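# Bridge lavender case over two blocks, blue block upright on top

## Task

Place the lavender case so it spans the red and green blocks, supported by both of them, then set the blue block standing upright on the case; at the end neither gripper may be touching the case or any of the three blocks.

## Robot and tools

Robot: two arms, left_arm and right_arm, each ending in a two-finger gripper. The fingers point along the gripper's own +z and close along its y. end_effector_position is the spot between the finger pads, roughly 1 cm short of the tips.

Frames. Scene frame: origin at table-top height halfway between the arms' nominal bases, +z up, +x outward over the table, left_arm on the +y side. These names do not match image left/right. Calibrated bases in the scene frame: left_arm at (+0.041, +0.344, +0.047) m with no rotation; right_arm at (-0.030, -0.329, +0.013) m, turned slightly about z (quat_wxyz +1.000, 0, 0, +0.019). Each arm's hand pose, Hand target and offsets are expressed in that arm's own base frame. The table and the fixed cameras use the scene frame.

execute_actions(actions, cameras). actions is a list of actions. Each action holds up to 15 rows, one row per 1/30 s control step; if fewer rows are given, the last one is repeated to fill 15. Every row has exactly 14 numbers, all in [-1, 1], covering both arms even if only one moves. The order is left dx, dy, dz, rx, ry, rz, opening, then the same seven for right. dx..rz are an offset, not a pose: they are measured from that arm's Hand target as it stood when the action began. Within one action every row counts from that same start point, but each new action starts from the updated Hand target, so sending the same offset again moves further. Scale: 1.0 equals 0.6 m of travel or 180 degrees of turn. rx, ry, rz form a single rotation vector, applied about the Hand target's position. If the translation length exceeds 1.0 it may be shrunk along its direction. opening is absolute: +1 is fully open (0.094 m), -1 is shut. Sending all six pose numbers as 0 re-commands the current Hand target. A 0 in the opening slot means half open, so to keep a grip unchanged, resend its current command value. Images come back only when actions is empty or cameras names them. Use ["all"], [] or the names cam_head_left and cam_head_right.

move(target, speed, blend, opening_speed, grip_force, blocking, cameras). target is either a single 14-number row laid out like above, or a list of up to 15 such rows. Every row is an offset from the Hand targets at the start of the move, never from the previous row. The grippers travel in straight lines and do not avoid obstacles or each other. speed is the top path speed in m/s, from 0.002 to 2.9, default 0.25; rotation is capped at twice that in rad/s. Give one value or one per target. blend, in metres, rounds corners between listed targets; 0 means stop at each one. opening_speed is the rate of change of the commanded opening per second on the -1..1 scale, minimum 0.2. grip_force is the per-pad force cap in newtons, 10 to 50, with one value or one per arm. It persists until changed, and lower values close slowly. blocking=false returns after about 0.5 s while the motion continues. A whole move is capped at 10 s. Its result adds a "move:" line giving the ending (done, off_target, moving, held, fault) and any limits (paced = the commanded pose was clipped; held = a check withheld steps). "done" means the arm rests within 10 mm and 2 degrees of its target. Neither done nor off_target tells you about contact.

wait(seconds 0 to 10) lets time pass with the last commands held. stop() brakes a running move. zoom_image(camera, region=[x0, y0, x1, y1]) enlarges part of the latest image from cam_head_left or cam_head_right, using pixels from the top-left with a box at most 504 by 504. finished_scene(scene) ends the current scene and takes its number, 1 to 3. Make no further calls in that reply.

Reading results. Positions are in metres and orientations are quat_wxyz, both in the arm's base frame. They may be off by a few cm, more when the arm is stretched. "Hand target" is the last commanded pose after clipping, and the next offsets start from it. "Tool commands" lists the current gripper commands. grip_measured uses the opening scale and reads slightly wide when empty. On a firmly held hard part it reads a little below the part's width. The last Joint positions entry per arm is the opening in metres. grip_effort_nm is the gripper motor effort (negative means closing); it is not a pad force. Joint velocities showing "within noise" means the arm is still. Joint torques include the arm's own weight. Motor temperatures: MOTOR HOT appears at 75 °C. At 90 °C that arm folds up and stays idle. At 100 °C it goes limp.

Behaviour. Per step, the commanded orientation is clipped to within 40 degrees of the measured orientation. Friction and load can leave a gripper resting a few cm from its target. Re-commanding with zeros, or sending the remaining gap as an offset, closes that gap. Waiting does not. An arm blocked by something keeps pushing until it is sent back off it. Faster motion gives harder contact and more lag. Time passes while you think, and a running move carries on meanwhile.

Cameras: two fixed head cameras, 896x504, mounted about 1 m above the table behind the arms and looking down over it. Each result with images lists calibration changes.

Avoid: dropping or releasing moving parts, anything leaving the table, fast impacts or heavy pushes, the grippers or wrist cameras meeting each other, one gripper squeezing the other's fingers, straining a wrist-camera cable, paths passing close to an arm's own base, and long holds or stretched poses that overheat motors.

Each tool is called after "Call:" as name(argument=value, ...), one argument or row to a line, values as JSON.

## Session

Call:
execute_actions(
  actions=[],
)

Scene clock: 0.00 s.
left_arm: end_effector_position=(+0.3956, +0.0319, +0.1019) grip_measured=+1.000 grip_effort_nm=n/a end_effector_quat_wxyz=(+0.584, -0.058, +0.805, +0.084) | right_arm: end_effector_position=(+0.4006, -0.0040, +0.1095) grip_measured=+1.000 grip_effort_nm=n/a end_effector_quat_wxyz=(+0.592, -0.017, +0.803, +0.060)
Joint positions: left_arm=[-0.025 1.542 0.36 0.866 -0.228 -0.004 0.094] | right_arm=[-0.112 1.529 0.378 0.848 -0.223 0.011 0.094]
Joint velocities: within noise
Joint torques (N m): no reading
Motor temperatures (°C): left_arm=[31 31 34 30 30 30 31] | right_arm=[28 31 32 31 32 33 29]
Heat: left arm: 34 °C; right arm: 33 °C.
Hand target: left_arm +0.3980, +0.0321, +0.1082; +0.591, -0.060, +0.800, +0.084 | right_arm +0.4025, -0.0041, +0.1151; +0.598, -0.018, +0.799, +0.059
Tool commands: left_gripper/opening=+1.0 right_gripper/opening=+1.0

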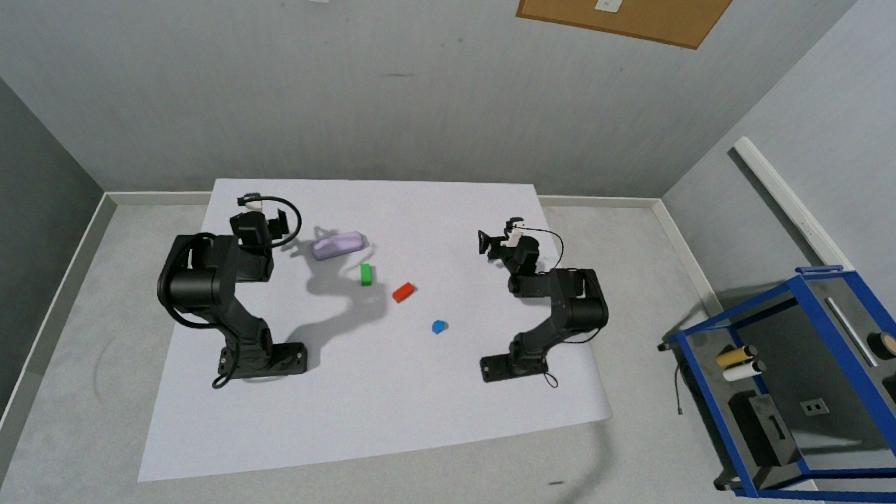

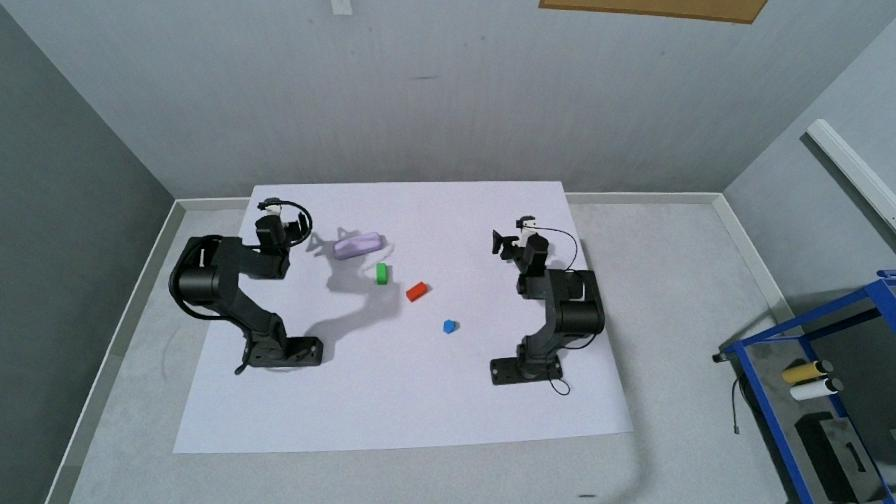

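Call:
zoom_image(
  camera="cam_head_right",
  region=[320, 220, 480, 340],
)

Call:
zoom_image(
  camera="cam_head_left",
  region=[300, 220, 460, 340],
)

Scaled by 3.150 from the camera's 896x504 image, which has a finer 1280x720 frame.

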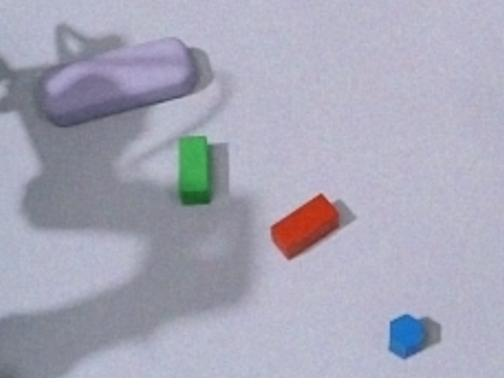

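Scaled by 3.150 from the camera's 896x504 image, which has a finer 1280x720 frame.

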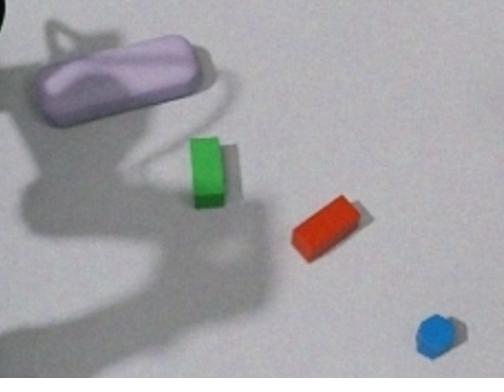

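Call:
zoom_image(
  camera="cam_head_right",
  region=[425, 304, 475, 346],
)

Call:
zoom_image(
  camera="cam_head_right",
  region=[370, 250, 440, 310],
)

Scaled by 10.080 from the camera's 896x504 image, which has a finer 1280x720 frame.

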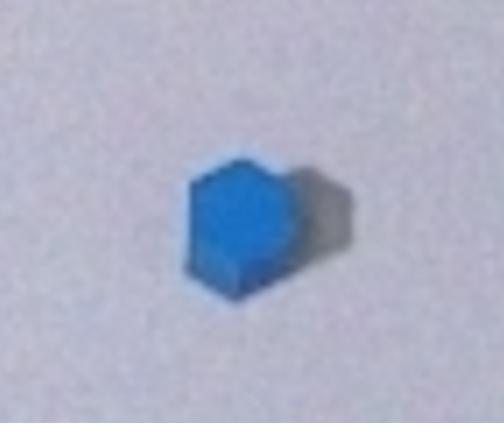

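Scaled by 7.200 from the camera's 896x504 image, which has a finer 1280x720 frame.

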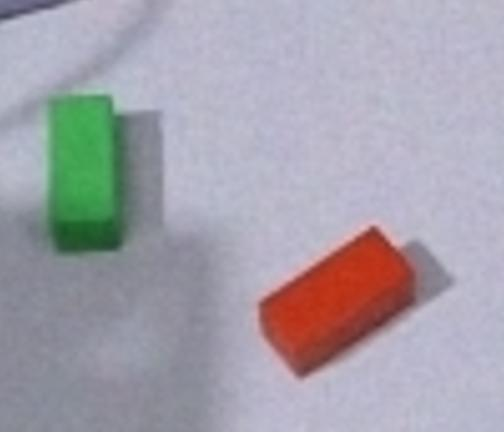

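Call:
move(
  target=[-0.073,-0.327,-0.02,0.2315,0.379,-0.413,1,-0.419,0.363,0.0,-0.040,0.4085,-0.012,1],
  speed=0.4,
  cameras=["all"],
)

Call:
zoom_image(
  camera="cam_head_right",
  region=[310, 200, 490, 350],
)

Call:
zoom_image(
  camera="cam_head_left",
  region=[290, 200, 470, 350],
)

Scene clock: 13.17 s.
left_arm: end_effector_position=(+0.3485, -0.1620, +0.0923) grip_measured=+1.000 grip_effort_nm=-0.01 end_effector_quat_wxyz=(-0.005, +0.631, +0.776, -0.003) | right_arm: end_effector_position=(+0.1491, +0.2084, +0.1088) grip_measured=+1.000 grip_effort_nm=-0.04 end_effector_quat_wxyz=(-0.004, -0.002, +1.000, -0.005)
Joint positions: left_arm=[-0.436 2.023 1.731 -1.289 0.004 0.929 0.094] | right_arm=[0.945 1.527 1.195 -1.252 -0.002 0.94 0.094]
Joint torques (N m): left_arm=[-0.05 -8.5 9.18 0.02 -0.05 0.1] | right_arm=[0.49 -4.94 8.18 0.38 0 0.12]
Heat: left arm: 35 °C; right arm: 33 °C.
Hand target: left_arm +0.3542, -0.1642, +0.0962; +0.000, +0.636, +0.772, +0.000 | right_arm +0.1511, +0.2137, +0.1150; +0.000, +0.000, +1.000, +0.001
Off the commanded pose: left_arm 0.007 m, 1 deg | right_arm 0.008 m, 1 deg.
move: done

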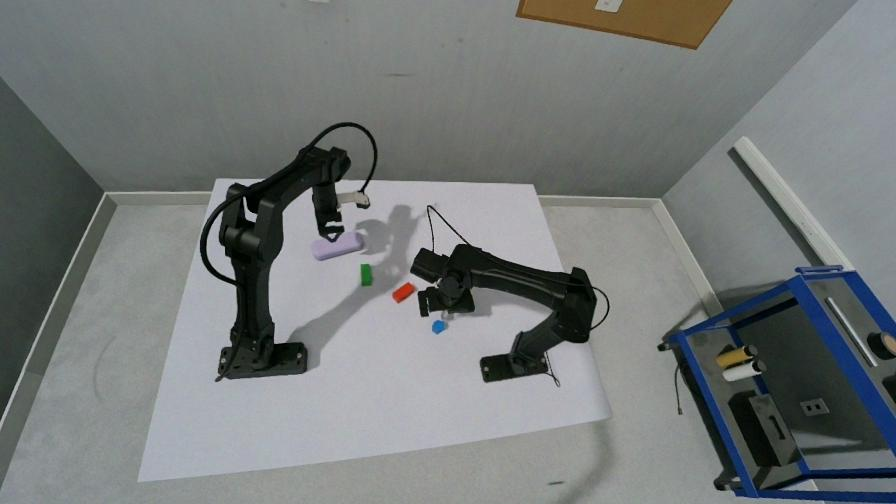

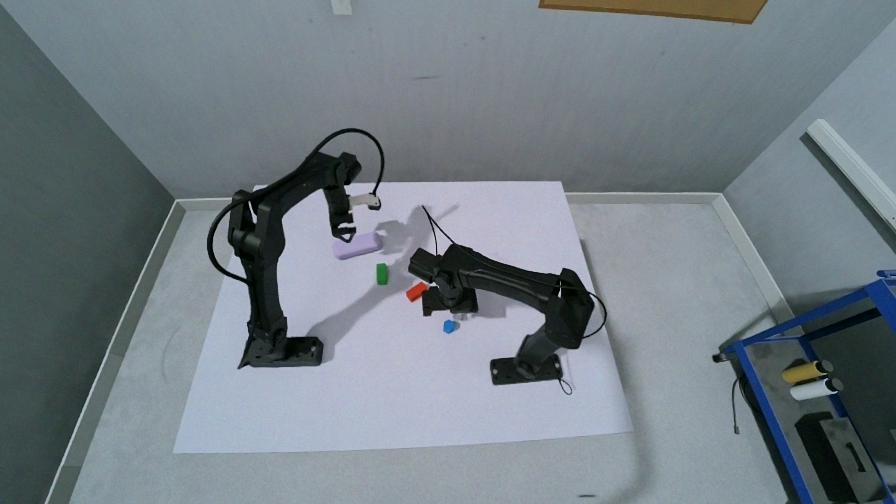

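Scaled by 2.800 from the camera's 896x504 image, which has a finer 1280x720 frame.

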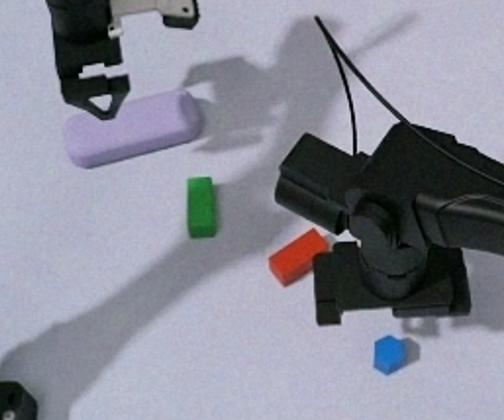

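Scaled by 2.800 from the camera's 896x504 image, which has a finer 1280x720 frame.

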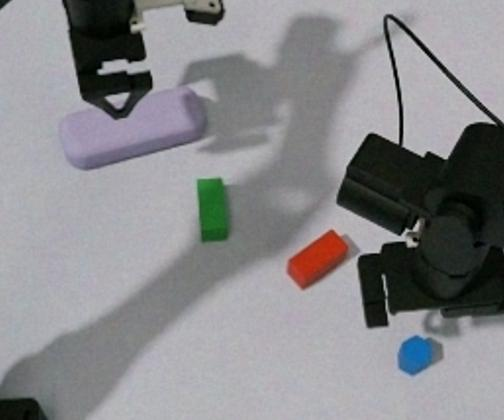

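Call:
move(
  target=[0.008,-0.02,-0.19,0,0,0,1,-0.003,0,-0.158,0,0,0,1],
  speed=0.12,
  cameras=["all"],
)

Call:
zoom_image(
  camera="cam_head_right",
  region=[310, 200, 490, 350],
)

Call:
zoom_image(
  camera="cam_head_left",
  region=[290, 200, 470, 350],
)

Scene clock: 18.73 s.
left_arm: end_effector_position=(+0.3590, -0.1738, -0.0139) grip_measured=+1.000 grip_effort_nm=0.00 end_effector_quat_wxyz=(-0.002, +0.637, +0.771, -0.002) | right_arm: end_effector_position=(+0.1515, +0.2135, +0.0238) grip_measured=+1.000 grip_effort_nm=-0.04 end_effector_quat_wxyz=(+0.000, -0.001, +1.000, +0.002)
Joint positions: left_arm=[-0.452 2.168 1.52 -0.926 0.003 0.928 0.094] | right_arm=[0.948 1.621 0.938 -0.885 -0.003 0.946 0.094]
Joint torques (N m): left_arm=[-0.62 -9.69 5.27 0.26 -0.03 -0.1] | right_arm=[0.73 -5.46 4.27 0.66 0.02 0.11]
Heat: left arm: 36 °C; right arm: 33 °C.
Hand target: left_arm +0.3590, -0.1762, -0.0178; +0.000, +0.636, +0.772, +0.000 | right_arm +0.1494, +0.2137, +0.0203; +0.000, +0.000, +1.000, +0.001
Off the commanded pose: left_arm 0.005 m, 0 deg | right_arm 0.004 m, 0 deg.
move: done

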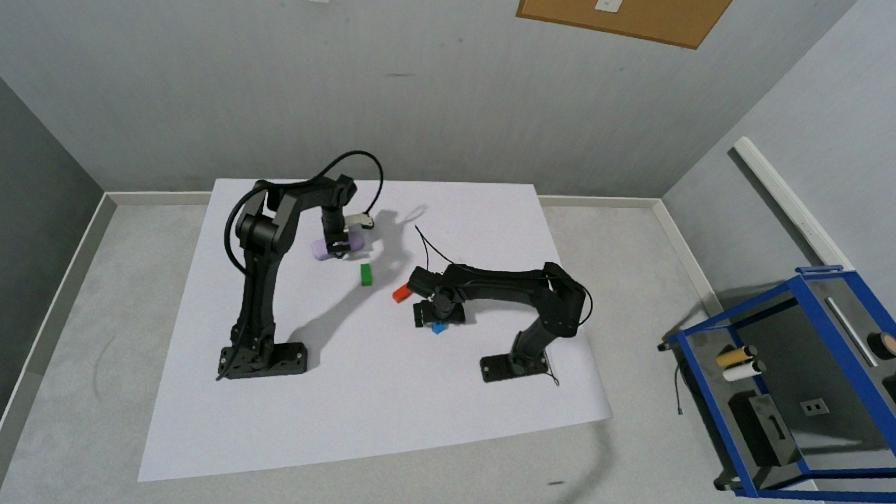

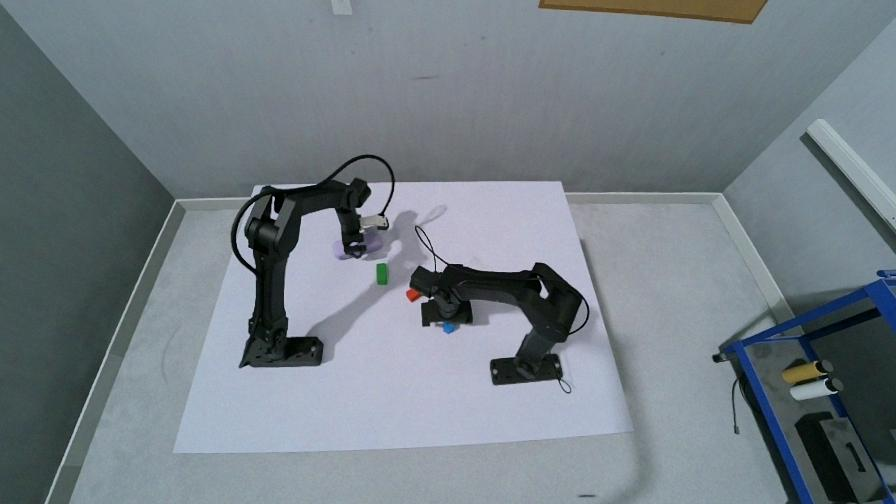

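Scaled by 2.800 from the camera's 896x504 image, which has a finer 1280x720 frame.

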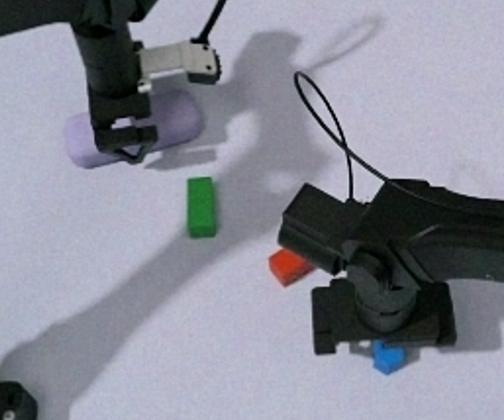

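Scaled by 2.800 from the camera's 896x504 image, which has a finer 1280x720 frame.

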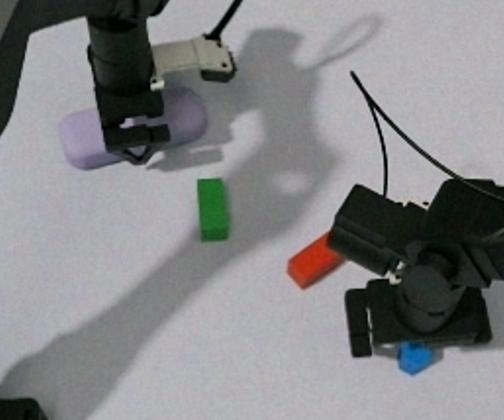

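Call:
move(
  target=[
    [0,0,0,0,0,0,1,-0.011,0,0,0,0,0,1],
    [0,0,0,0,0,0,-0.1,-0.011,0,0,0,0,0,-0.6],
  ],
  speed=0.12,
  grip_force=[30, 30],
)

Scene clock: 25.00 s.
left_arm: end_effector_position=(+0.3603, -0.1740, -0.0139) grip_measured=+0.341 grip_effort_nm=-0.66 end_effector_quat_wxyz=(+0.001, +0.636, +0.772, +0.000) | right_arm: end_effector_position=(+0.1445, +0.2136, +0.0209) grip_measured=-0.330 grip_effort_nm=-0.67 end_effector_quat_wxyz=(-0.003, -0.001, +1.000, -0.002)
Joint positions: left_arm=[-0.452 2.168 1.52 -0.921 0.001 0.927 0.063] | right_arm=[0.97 1.621 0.926 -0.882 -0.003 0.967 0.031]
Joint torques (N m): left_arm=[-0.62 -9.69 5.27 0.23 -0.01 -0.09] | right_arm=[0.59 -6.53 4.11 0.61 0.02 0.12]
Heat: left arm: 36 °C; right arm: 33 °C.
Hand target: left_arm +0.3590, -0.1762, -0.0178; +0.000, +0.636, +0.772, -0.001 | right_arm +0.1427, +0.2138, +0.0203; +0.000, +0.000, +1.000, +0.001
Off the commanded pose: left_arm 0.005 m, 0 deg | right_arm 0.002 m, 0 deg.
grip_force (N): 30, 30
move: done

Call:
move(
  target=[
    [0,0,0.14,0,0,0,-0.1,0,0,0.12,0,0,0,-0.6],
    [-0.228,-0.232,0.14,0,0,-0.239,-0.1,0.17,-0.22,0.16,0,0,0,-0.6],
  ],
  speed=0.25,
  blend=[0.02, 0],
  grip_force=[50, 50],
  cameras=["all"],
)

Call:
zoom_image(
  camera="cam_head_right",
  region=[330, 210, 480, 335],
)

Call:
zoom_image(
  camera="cam_head_left",
  region=[310, 210, 460, 335],
)

Scene clock: 30.40 s.
left_arm: end_effector_position=(+0.2181, -0.3113, +0.0542) grip_measured=+0.324 grip_effort_nm=-1.03 end_effector_quat_wxyz=(-0.015, +0.872, +0.489, -0.001) | right_arm: end_effector_position=(+0.2382, +0.0815, +0.1097) grip_measured=-0.343 grip_effort_nm=-1.07 end_effector_quat_wxyz=(-0.008, +0.002, +1.000, -0.001)
Joint positions: left_arm=[-0.963 2.044 1.609 -1.166 -0.001 1.156 0.062] | right_arm=[0.323 1.513 1.186 -1.26 -0.003 0.328 0.031]
Joint torques (N m): left_arm=[0.34 -10.86 8.32 -0.05 0.01 0.11] | right_arm=[-0.55 -4.72 8.28 0.38 0.01 -0.13]
Heat: left arm: 35 °C; right arm: 33 °C.
Hand target: left_arm +0.2223, -0.3154, +0.0661; +0.000, +0.875, +0.485, -0.001 | right_arm +0.2448, +0.0818, +0.1163; +0.000, +0.000, +1.000, +0.001
Off the commanded pose: left_arm 0.013 m, 2 deg | right_arm 0.009 m, 1 deg.
move: off_target (left_arm)

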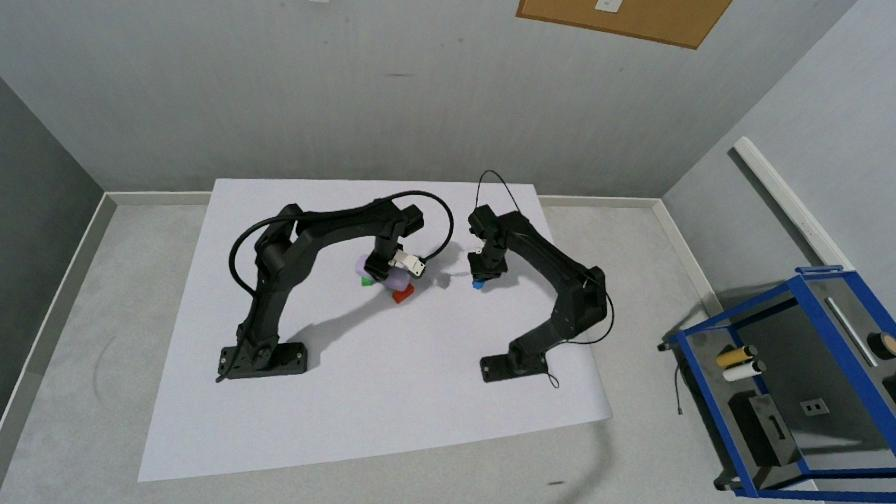

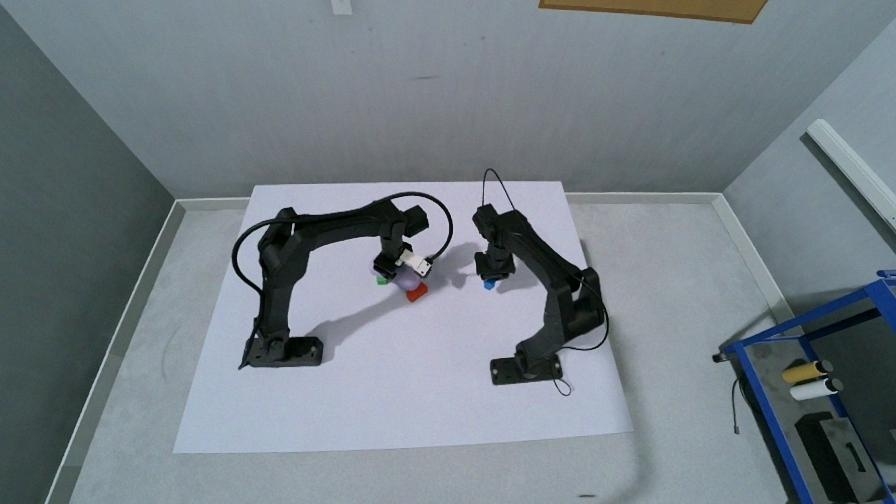

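Scaled by 3.360 from the camera's 896x504 image, which has a finer 1280x720 frame.

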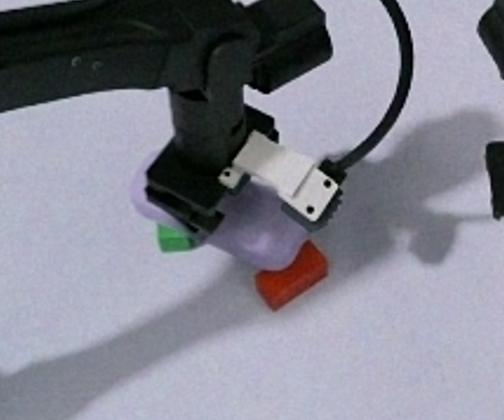

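Scaled by 3.360 from the camera's 896x504 image, which has a finer 1280x720 frame.

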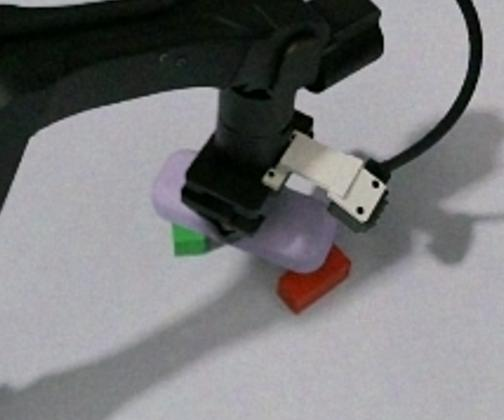

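Call:
move(
  target=[0.010,-0.008,-0.083,0,0,0,-0.1,0,0,0,0,0,0,-0.6],
  speed=0.06,
  cameras=["all"],
)

Call:
zoom_image(
  camera="cam_head_right",
  region=[330, 210, 480, 335],
)

Call:
zoom_image(
  camera="cam_head_left",
  region=[310, 210, 460, 335],
)

Scene clock: 34.43 s.
left_arm: end_effector_position=(+0.2261, -0.3216, +0.0206) grip_measured=+0.324 grip_effort_nm=-1.03 end_effector_quat_wxyz=(+0.000, +0.873, +0.488, +0.001) | right_arm: end_effector_position=(+0.2381, +0.0815, +0.1097) grip_measured=-0.343 grip_effort_nm=-1.07 end_effector_quat_wxyz=(-0.009, +0.002, +1.000, -0.001)
Joint positions: left_arm=[-0.961 2.097 1.552 -1.025 -0.001 1.162 0.062] | right_arm=[0.323 1.513 1.186 -1.261 -0.003 0.328 0.031]
Joint torques (N m): left_arm=[0.7 -9.33 5.39 0.24 0.01 0.1] | right_arm=[-0.5 -4.78 8.28 0.39 0.04 -0.11]
Heat: left arm: 35 °C; right arm: 33 °C.
Hand target: left_arm +0.2283, -0.3203, +0.0163; +0.000, +0.875, +0.485, -0.001 | right_arm +0.2448, +0.0818, +0.1163; +0.000, +0.000, +1.000, +0.001
Off the commanded pose: left_arm 0.005 m, 0 deg | right_arm 0.009 m, 1 deg.
move: done

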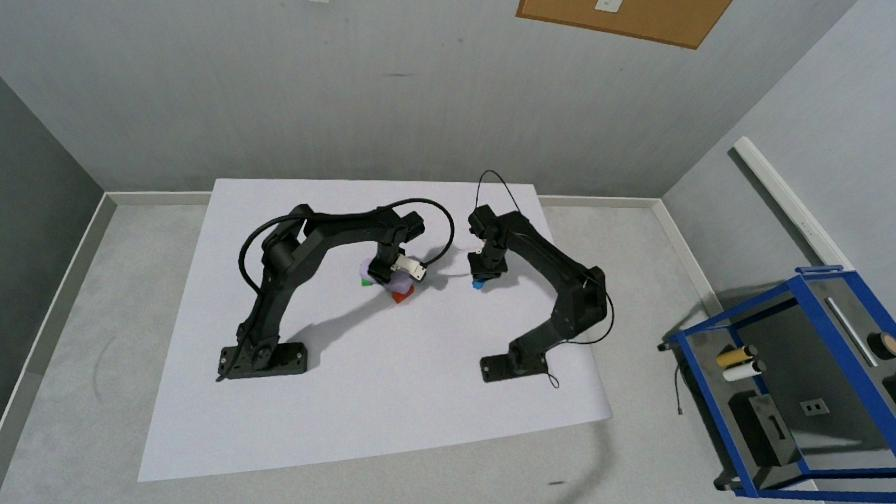

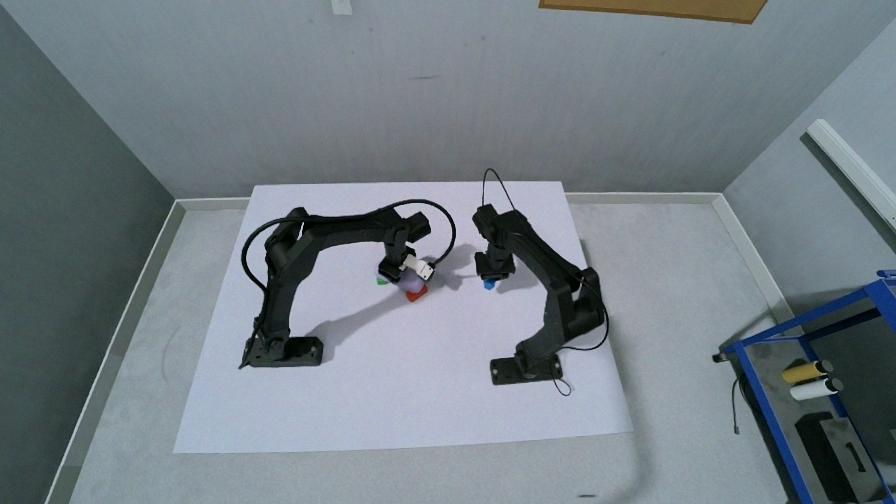

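Scaled by 3.360 from the camera's 896x504 image, which has a finer 1280x720 frame.

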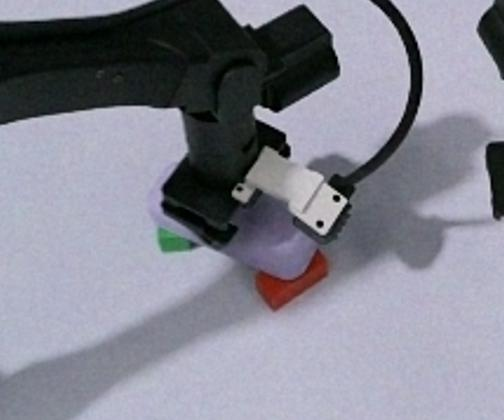

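Scaled by 3.360 from the camera's 896x504 image, which has a finer 1280x720 frame.

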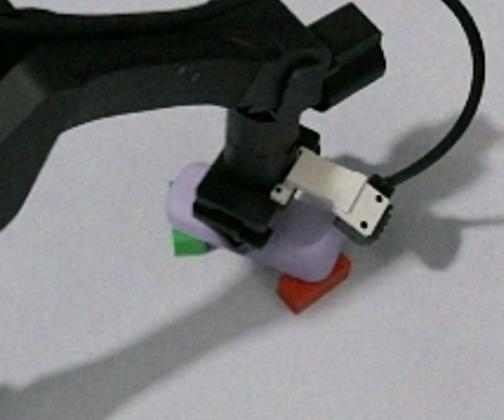

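Call:
move(
  target=[0.002,-0.002,-0.014,0,0,0,-0.1,0,0,0,0,0,0,-0.6],
  speed=0.03,
)

Scene clock: 36.23 s.
left_arm: end_effector_position=(+0.2277, -0.3238, +0.0182) grip_measured=+0.318 grip_effort_nm=-1.02 end_effector_quat_wxyz=(+0.004, +0.873, +0.487, +0.001) | right_arm: end_effector_position=(+0.2381, +0.0815, +0.1097) grip_measured=-0.343 grip_effort_nm=-1.07 end_effector_quat_wxyz=(-0.009, +0.002, +1.000, -0.001)
Joint positions: left_arm=[-0.961 2.103 1.552 -1.012 -0.002 1.163 0.062] | right_arm=[0.323 1.513 1.186 -1.261 -0.003 0.328 0.031]
Joint torques (N m): left_arm=[0.77 -8.59 4.66 0.37 0.01 0.1] | right_arm=[-0.51 -4.78 8.29 0.4 0.03 -0.1]
Heat: left arm: 35 °C; right arm: 33 °C.
Hand target: left_arm +0.2294, -0.3214, +0.0080; +0.000, +0.875, +0.485, +0.000 | right_arm +0.2448, +0.0818, +0.1163; +0.000, +0.000, +1.000, +0.001
Off the commanded pose: left_arm 0.011 m, 1 deg | right_arm 0.009 m, 1 deg.
move: off_target (left_arm)

Call:
move(
  target=[
    [0,0,0.013,0,0,0,-0.1,0,0,0,0,0,0,-0.6],
    [0,0,0.013,0,0,0,0.85,0,0,0,0,0,0,-0.6],
    [0,0,0.2,0,0,0,0.85,0,0,0.08,0,0,0,-0.6],
    [0.1,0.45,0.25,0,0,0.25,0.85,0.09,0.28,0.08,0,0,0,-0.6],
  ],
  speed=[0.05, 0.1, 0.15, 0.35],
  blend=[0, 0, 0.03, 0],
  cameras=["all"],
)

Call:
zoom_image(
  camera="cam_head_right",
  region=[350, 210, 500, 335],
)

Call:
zoom_image(
  camera="cam_head_left",
  region=[340, 210, 490, 335],
)

Scene clock: 42.00 s.
left_arm: end_effector_position=(+0.2922, -0.0495, +0.1502) grip_measured=+0.848 grip_effort_nm=0.11 end_effector_quat_wxyz=(-0.009, +0.616, +0.788, -0.001) | right_arm: end_effector_position=(+0.2962, +0.2473, +0.1591) grip_measured=-0.343 grip_effort_nm=-1.07 end_effector_quat_wxyz=(-0.003, -0.004, +1.000, +0.000)
Joint positions: left_arm=[-0.175 1.682 1.521 -1.426 -0.006 1.151 0.087] | right_arm=[0.691 2.05 2.037 -1.563 -0.004 0.682 0.031]
Joint torques (N m): left_arm=[-0.36 -8.5 6.65 -0.03 0.07 0.1] | right_arm=[0.13 -9.24 8.01 0.41 0.05 0.11]
Heat: left arm: 35 °C; right arm: 34 °C.
Hand target: left_arm +0.2894, -0.0515, +0.1579; +0.000, +0.623, +0.783, -0.001 | right_arm +0.2987, +0.2499, +0.1643; +0.000, +0.000, +1.000, +0.001
Off the commanded pose: left_arm 0.008 m, 1 deg | right_arm 0.006 m, 1 deg.
joint sent to its limit (right arm) — joint 4 (wrist pitch), lower limit. The joint targets still meet the commanded pose.
move: done

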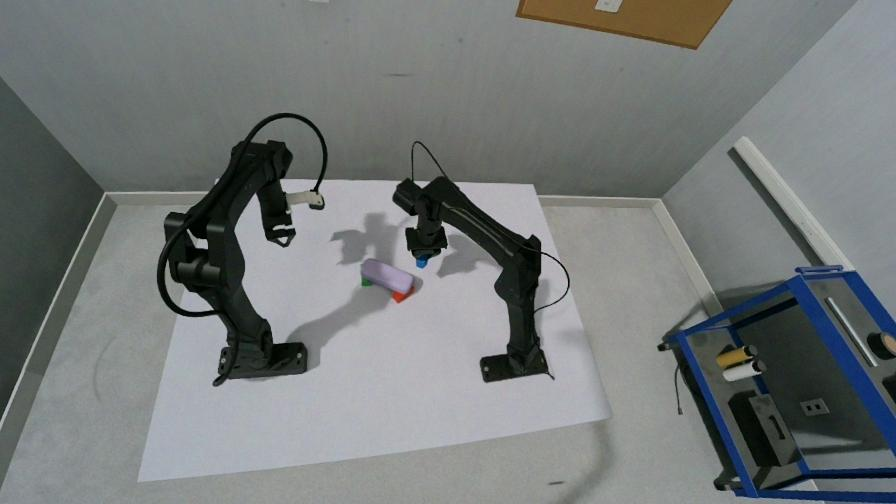

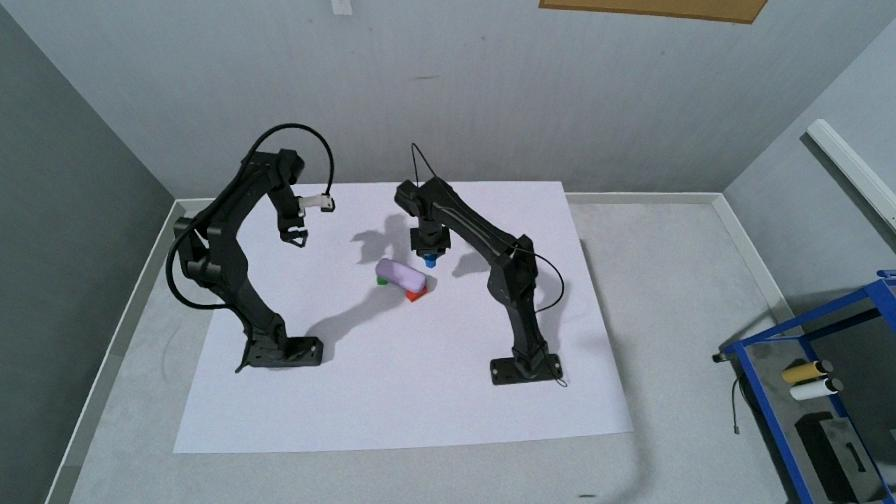

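Scaled by 3.360 from the camera's 896x504 image, which has a finer 1280x720 frame.

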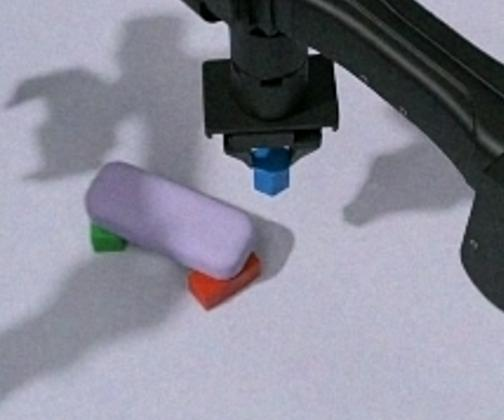

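Scaled by 3.360 from the camera's 896x504 image, which has a finer 1280x720 frame.

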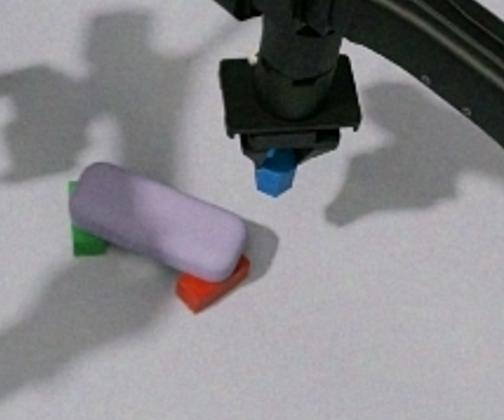

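Call:
move(
  target=[0,0,0,0,0,0,0.85,0.021,0.153,-0.053,0,0,0,-0.6],
  speed=0.2,
  cameras=["all"],
)

Call:
zoom_image(
  camera="cam_head_right",
  region=[350, 210, 500, 335],
)

Call:
zoom_image(
  camera="cam_head_left",
  region=[340, 210, 490, 335],
)

Scene clock: 45.17 s.
left_arm: end_effector_position=(+0.2922, -0.0495, +0.1502) grip_measured=+0.848 grip_effort_nm=0.11 end_effector_quat_wxyz=(-0.009, +0.616, +0.788, -0.001) | right_arm: end_effector_position=(+0.3073, +0.3386, +0.1273) grip_measured=-0.343 grip_effort_nm=-1.07 end_effector_quat_wxyz=(+0.013, -0.006, +1.000, +0.017)
Joint positions: left_arm=[-0.175 1.682 1.521 -1.426 -0.006 1.152 0.087] | right_arm=[0.83 2.345 2.387 -1.57 -0.005 0.818 0.031]
Joint torques (N m): left_arm=[-0.36 -8.5 6.67 -0.02 0.07 0.1] | right_arm=[-0.25 -11.44 7.94 0.56 0.04 0.12]
Heat: left arm: 36 °C; right arm: 34 °C.
Hand target: left_arm +0.2894, -0.0515, +0.1579; +0.000, +0.623, +0.783, -0.001 | right_arm +0.3114, +0.3416, +0.1324; +0.000, +0.000, +1.000, +0.001
Off the commanded pose: left_arm 0.008 m, 1 deg | right_arm 0.007 m, 2 deg.
joint sent to its limit (right arm) — joint 4 (wrist pitch), lower limit. The joint targets are off in orientation, not in position.
move: done

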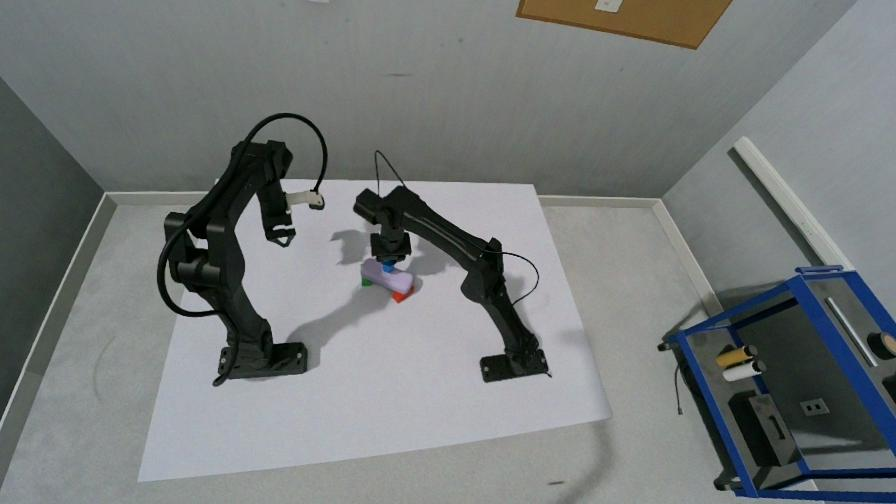

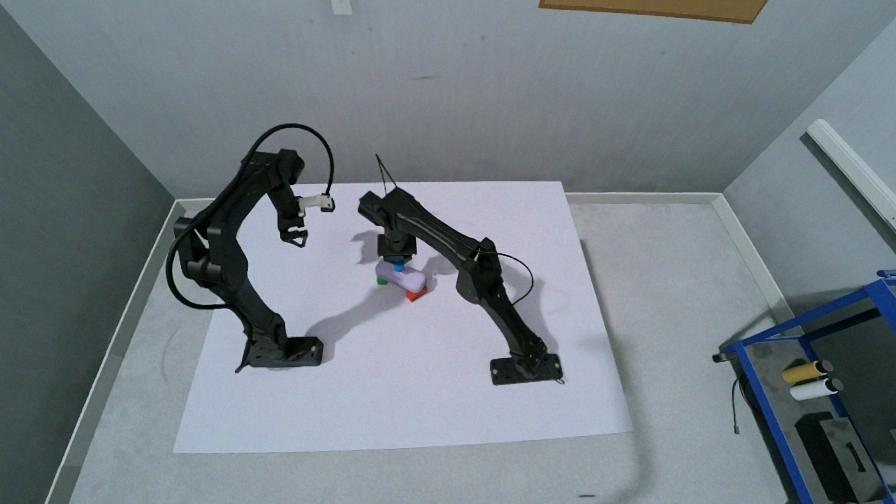

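Scaled by 3.360 from the camera's 896x504 image, which has a finer 1280x720 frame.

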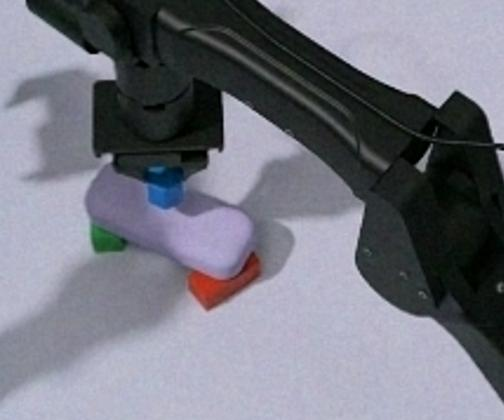

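Scaled by 3.360 from the camera's 896x504 image, which has a finer 1280x720 frame.

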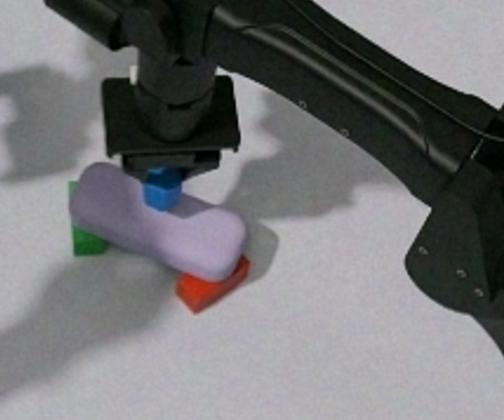

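Call:
move(
  target=[0,0,0,0,0,0,0.85,0.0065,0.001,-0.04,0,0,0,-0.6],
  speed=0.06,
)

Call:
move(
  target=[0,0,0,0,0,0,0.85,0,0,-0.012,0,0,0,-0.6],
  speed=0.04,
  cameras=["all"],
)

Call:
zoom_image(
  camera="cam_head_right",
  region=[350, 230, 450, 313],
)

Scene clock: 47.43 s.
left_arm: end_effector_position=(+0.2922, -0.0495, +0.1502) grip_measured=+0.848 grip_effort_nm=0.11 end_effector_quat_wxyz=(-0.009, +0.616, +0.788, -0.001) | right_arm: end_effector_position=(+0.3089, +0.3404, +0.1043) grip_measured=-0.343 grip_effort_nm=-1.07 end_effector_quat_wxyz=(-0.003, -0.006, +1.000, +0.000)
Joint positions: left_arm=[-0.175 1.682 1.521 -1.426 -0.006 1.152 0.087] | right_arm=[0.83 2.405 2.401 -1.57 -0.005 0.819 0.031]
Joint torques (N m): left_arm=[-0.38 -8.5 6.65 -0.02 0.07 0.1] | right_arm=[-0.55 -11.49 7.98 0.46 0.05 0.06]
Motor temperatures (°C): left_arm=[31 36 36 31 30 30 32] | right_arm=[28 32 34 32 32 33 30]
Heat: left arm: 36 °C; right arm: 34 °C.
Hand target: left_arm +0.2894, -0.0515, +0.1579; +0.000, +0.623, +0.783, -0.001 | right_arm +0.3153, +0.3422, +0.1085; +0.000, +0.000, +1.000, +0.001
Off the commanded pose: left_arm 0.008 m, 1 deg | right_arm 0.008 m, 1 deg.
joint sent to its limit (right arm) — joint 4 (wrist pitch), lower limit. The joint targets still meet the commanded pose.
move: done

Scene clock: 48.50 s.
left_arm: end_effector_position=(+0.2922, -0.0495, +0.1502) grip_measured=+0.848 grip_effort_nm=0.11 end_effector_quat_wxyz=(-0.009, +0.616, +0.788, -0.001) | right_arm: end_effector_position=(+0.3093, +0.3409, +0.0991) grip_measured=-0.343 grip_effort_nm=-1.07 end_effector_quat_wxyz=(-0.007, -0.006, +1.000, -0.003)
Joint positions: left_arm=[-0.175 1.682 1.521 -1.426 -0.006 1.152 0.087] | right_arm=[0.83 2.419 2.405 -1.57 -0.005 0.819 0.031]
Joint torques (N m): left_arm=[-0.36 -8.5 6.65 -0.02 0.07 0.1] | right_arm=[-0.49 -11.45 8.01 0.43 0.04 0.07]
Heat: left arm: 36 °C; right arm: 34 °C.
Hand target: left_arm +0.2894, -0.0515, +0.1579; +0.000, +0.623, +0.783, -0.001 | right_arm +0.3153, +0.3422, +0.1013; +0.000, +0.000, +1.000, +0.001
Off the commanded pose: left_arm 0.008 m, 1 deg | right_arm 0.007 m, 1 deg.
move: done

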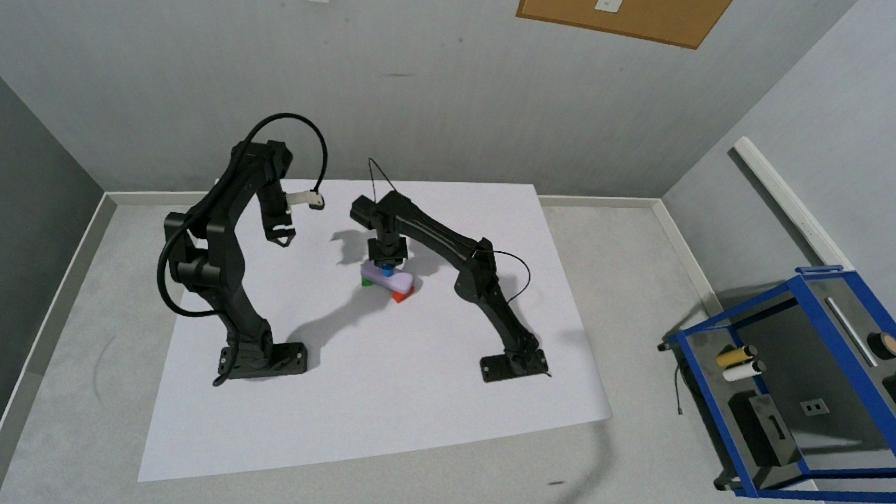

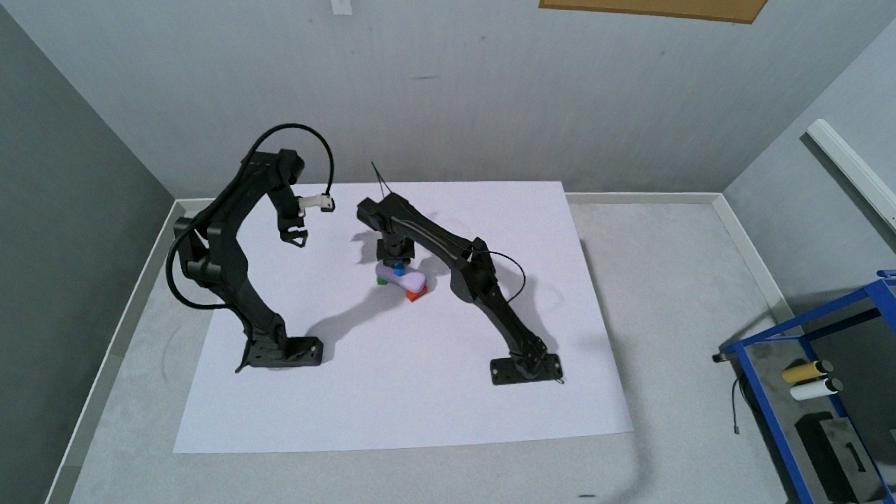

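Scaled by 5.040 from the camera's 896x504 image, which has a finer 1280x720 frame.

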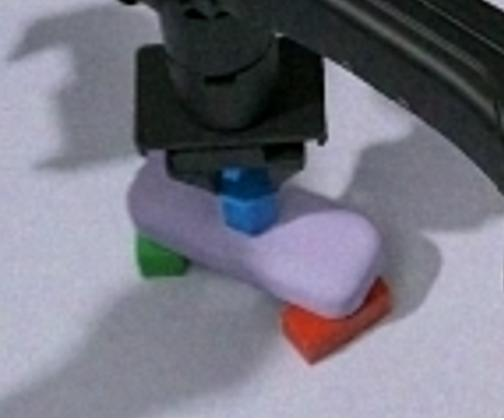

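Call:
move(
  target=[0,0,0,0,0,0,0.85,0.014,-0.009,0.003,0,0,0,-0.6],
  speed=0.06,
  cameras=["all"],
)

Call:
zoom_image(
  camera="cam_head_right",
  region=[350, 230, 450, 313],
)

Call:
zoom_image(
  camera="cam_head_left",
  region=[340, 230, 440, 313],
)

Scene clock: 50.67 s.
left_arm: end_effector_position=(+0.2922, -0.0495, +0.1502) grip_measured=+0.848 grip_effort_nm=0.11 end_effector_quat_wxyz=(-0.009, +0.616, +0.788, -0.001) | right_arm: end_effector_position=(+0.3176, +0.3356, +0.1014) grip_measured=-0.343 grip_effort_nm=-1.07 end_effector_quat_wxyz=(-0.003, +0.002, +1.000, +0.000)
Joint positions: left_arm=[-0.175 1.682 1.521 -1.426 -0.006 1.152 0.087] | right_arm=[0.809 2.419 2.415 -1.57 -0.005 0.812 0.031]
Joint torques (N m): left_arm=[-0.36 -8.5 6.67 -0.02 0.07 0.1] | right_arm=[-0.68 -11.32 8.01 0.46 0.04 -0.12]
Heat: left arm: 36 °C; right arm: 34 °C.
Hand target: left_arm +0.2894, -0.0515, +0.1579; +0.000, +0.623, +0.783, -0.001 | right_arm +0.3236, +0.3368, +0.1030; +0.000, +0.000, +1.000, +0.001
Off the commanded pose: left_arm 0.008 m, 1 deg | right_arm 0.006 m, 0 deg.
joint sent to its limit (right arm) — joint 4 (wrist pitch), lower limit. The joint targets still meet the commanded pose.
move: done

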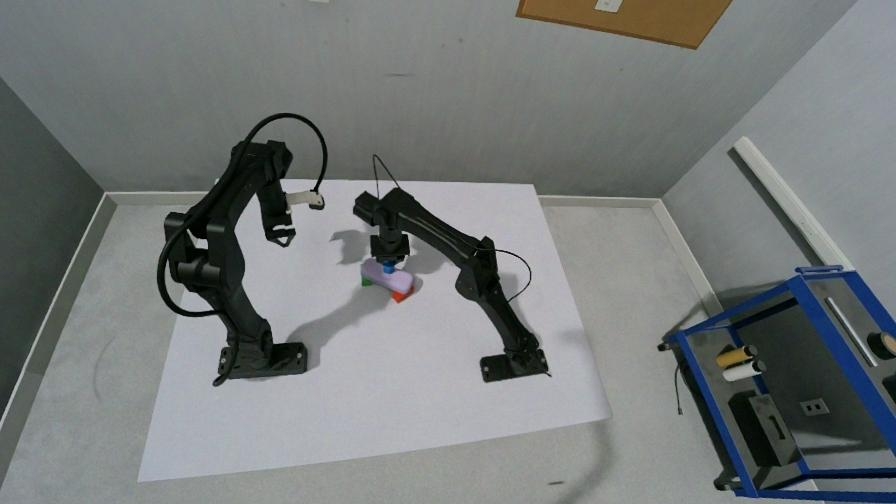

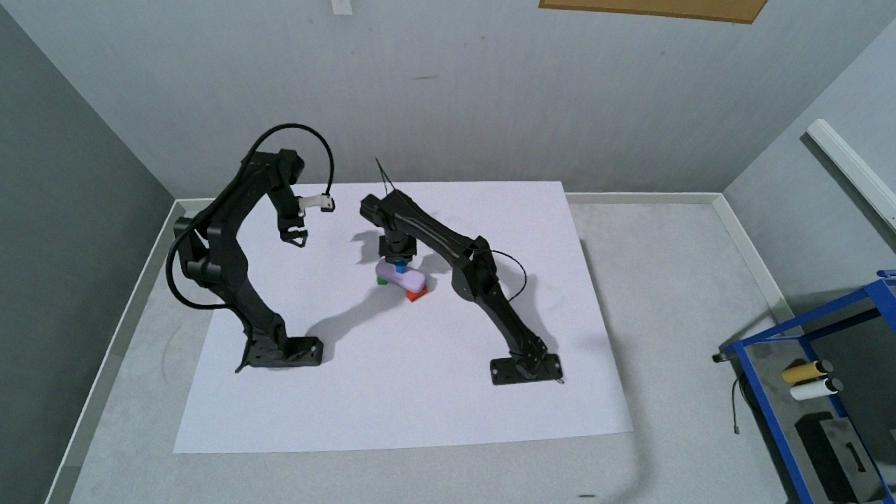

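Scaled by 5.040 from the camera's 896x504 image, which has a finer 1280x720 frame.

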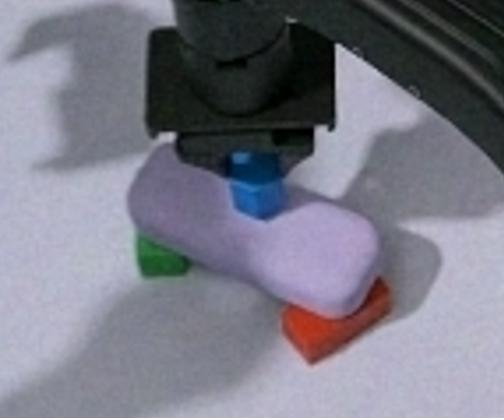

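Scaled by 5.040 from the camera's 896x504 image, which has a finer 1280x720 frame.

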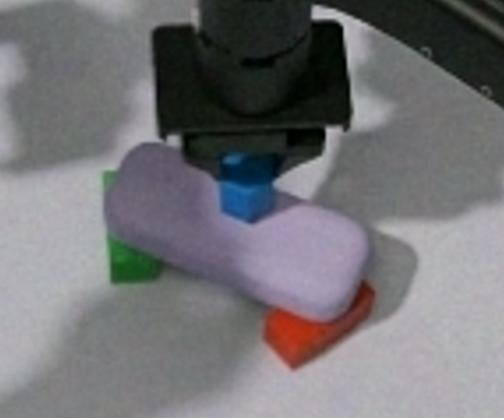

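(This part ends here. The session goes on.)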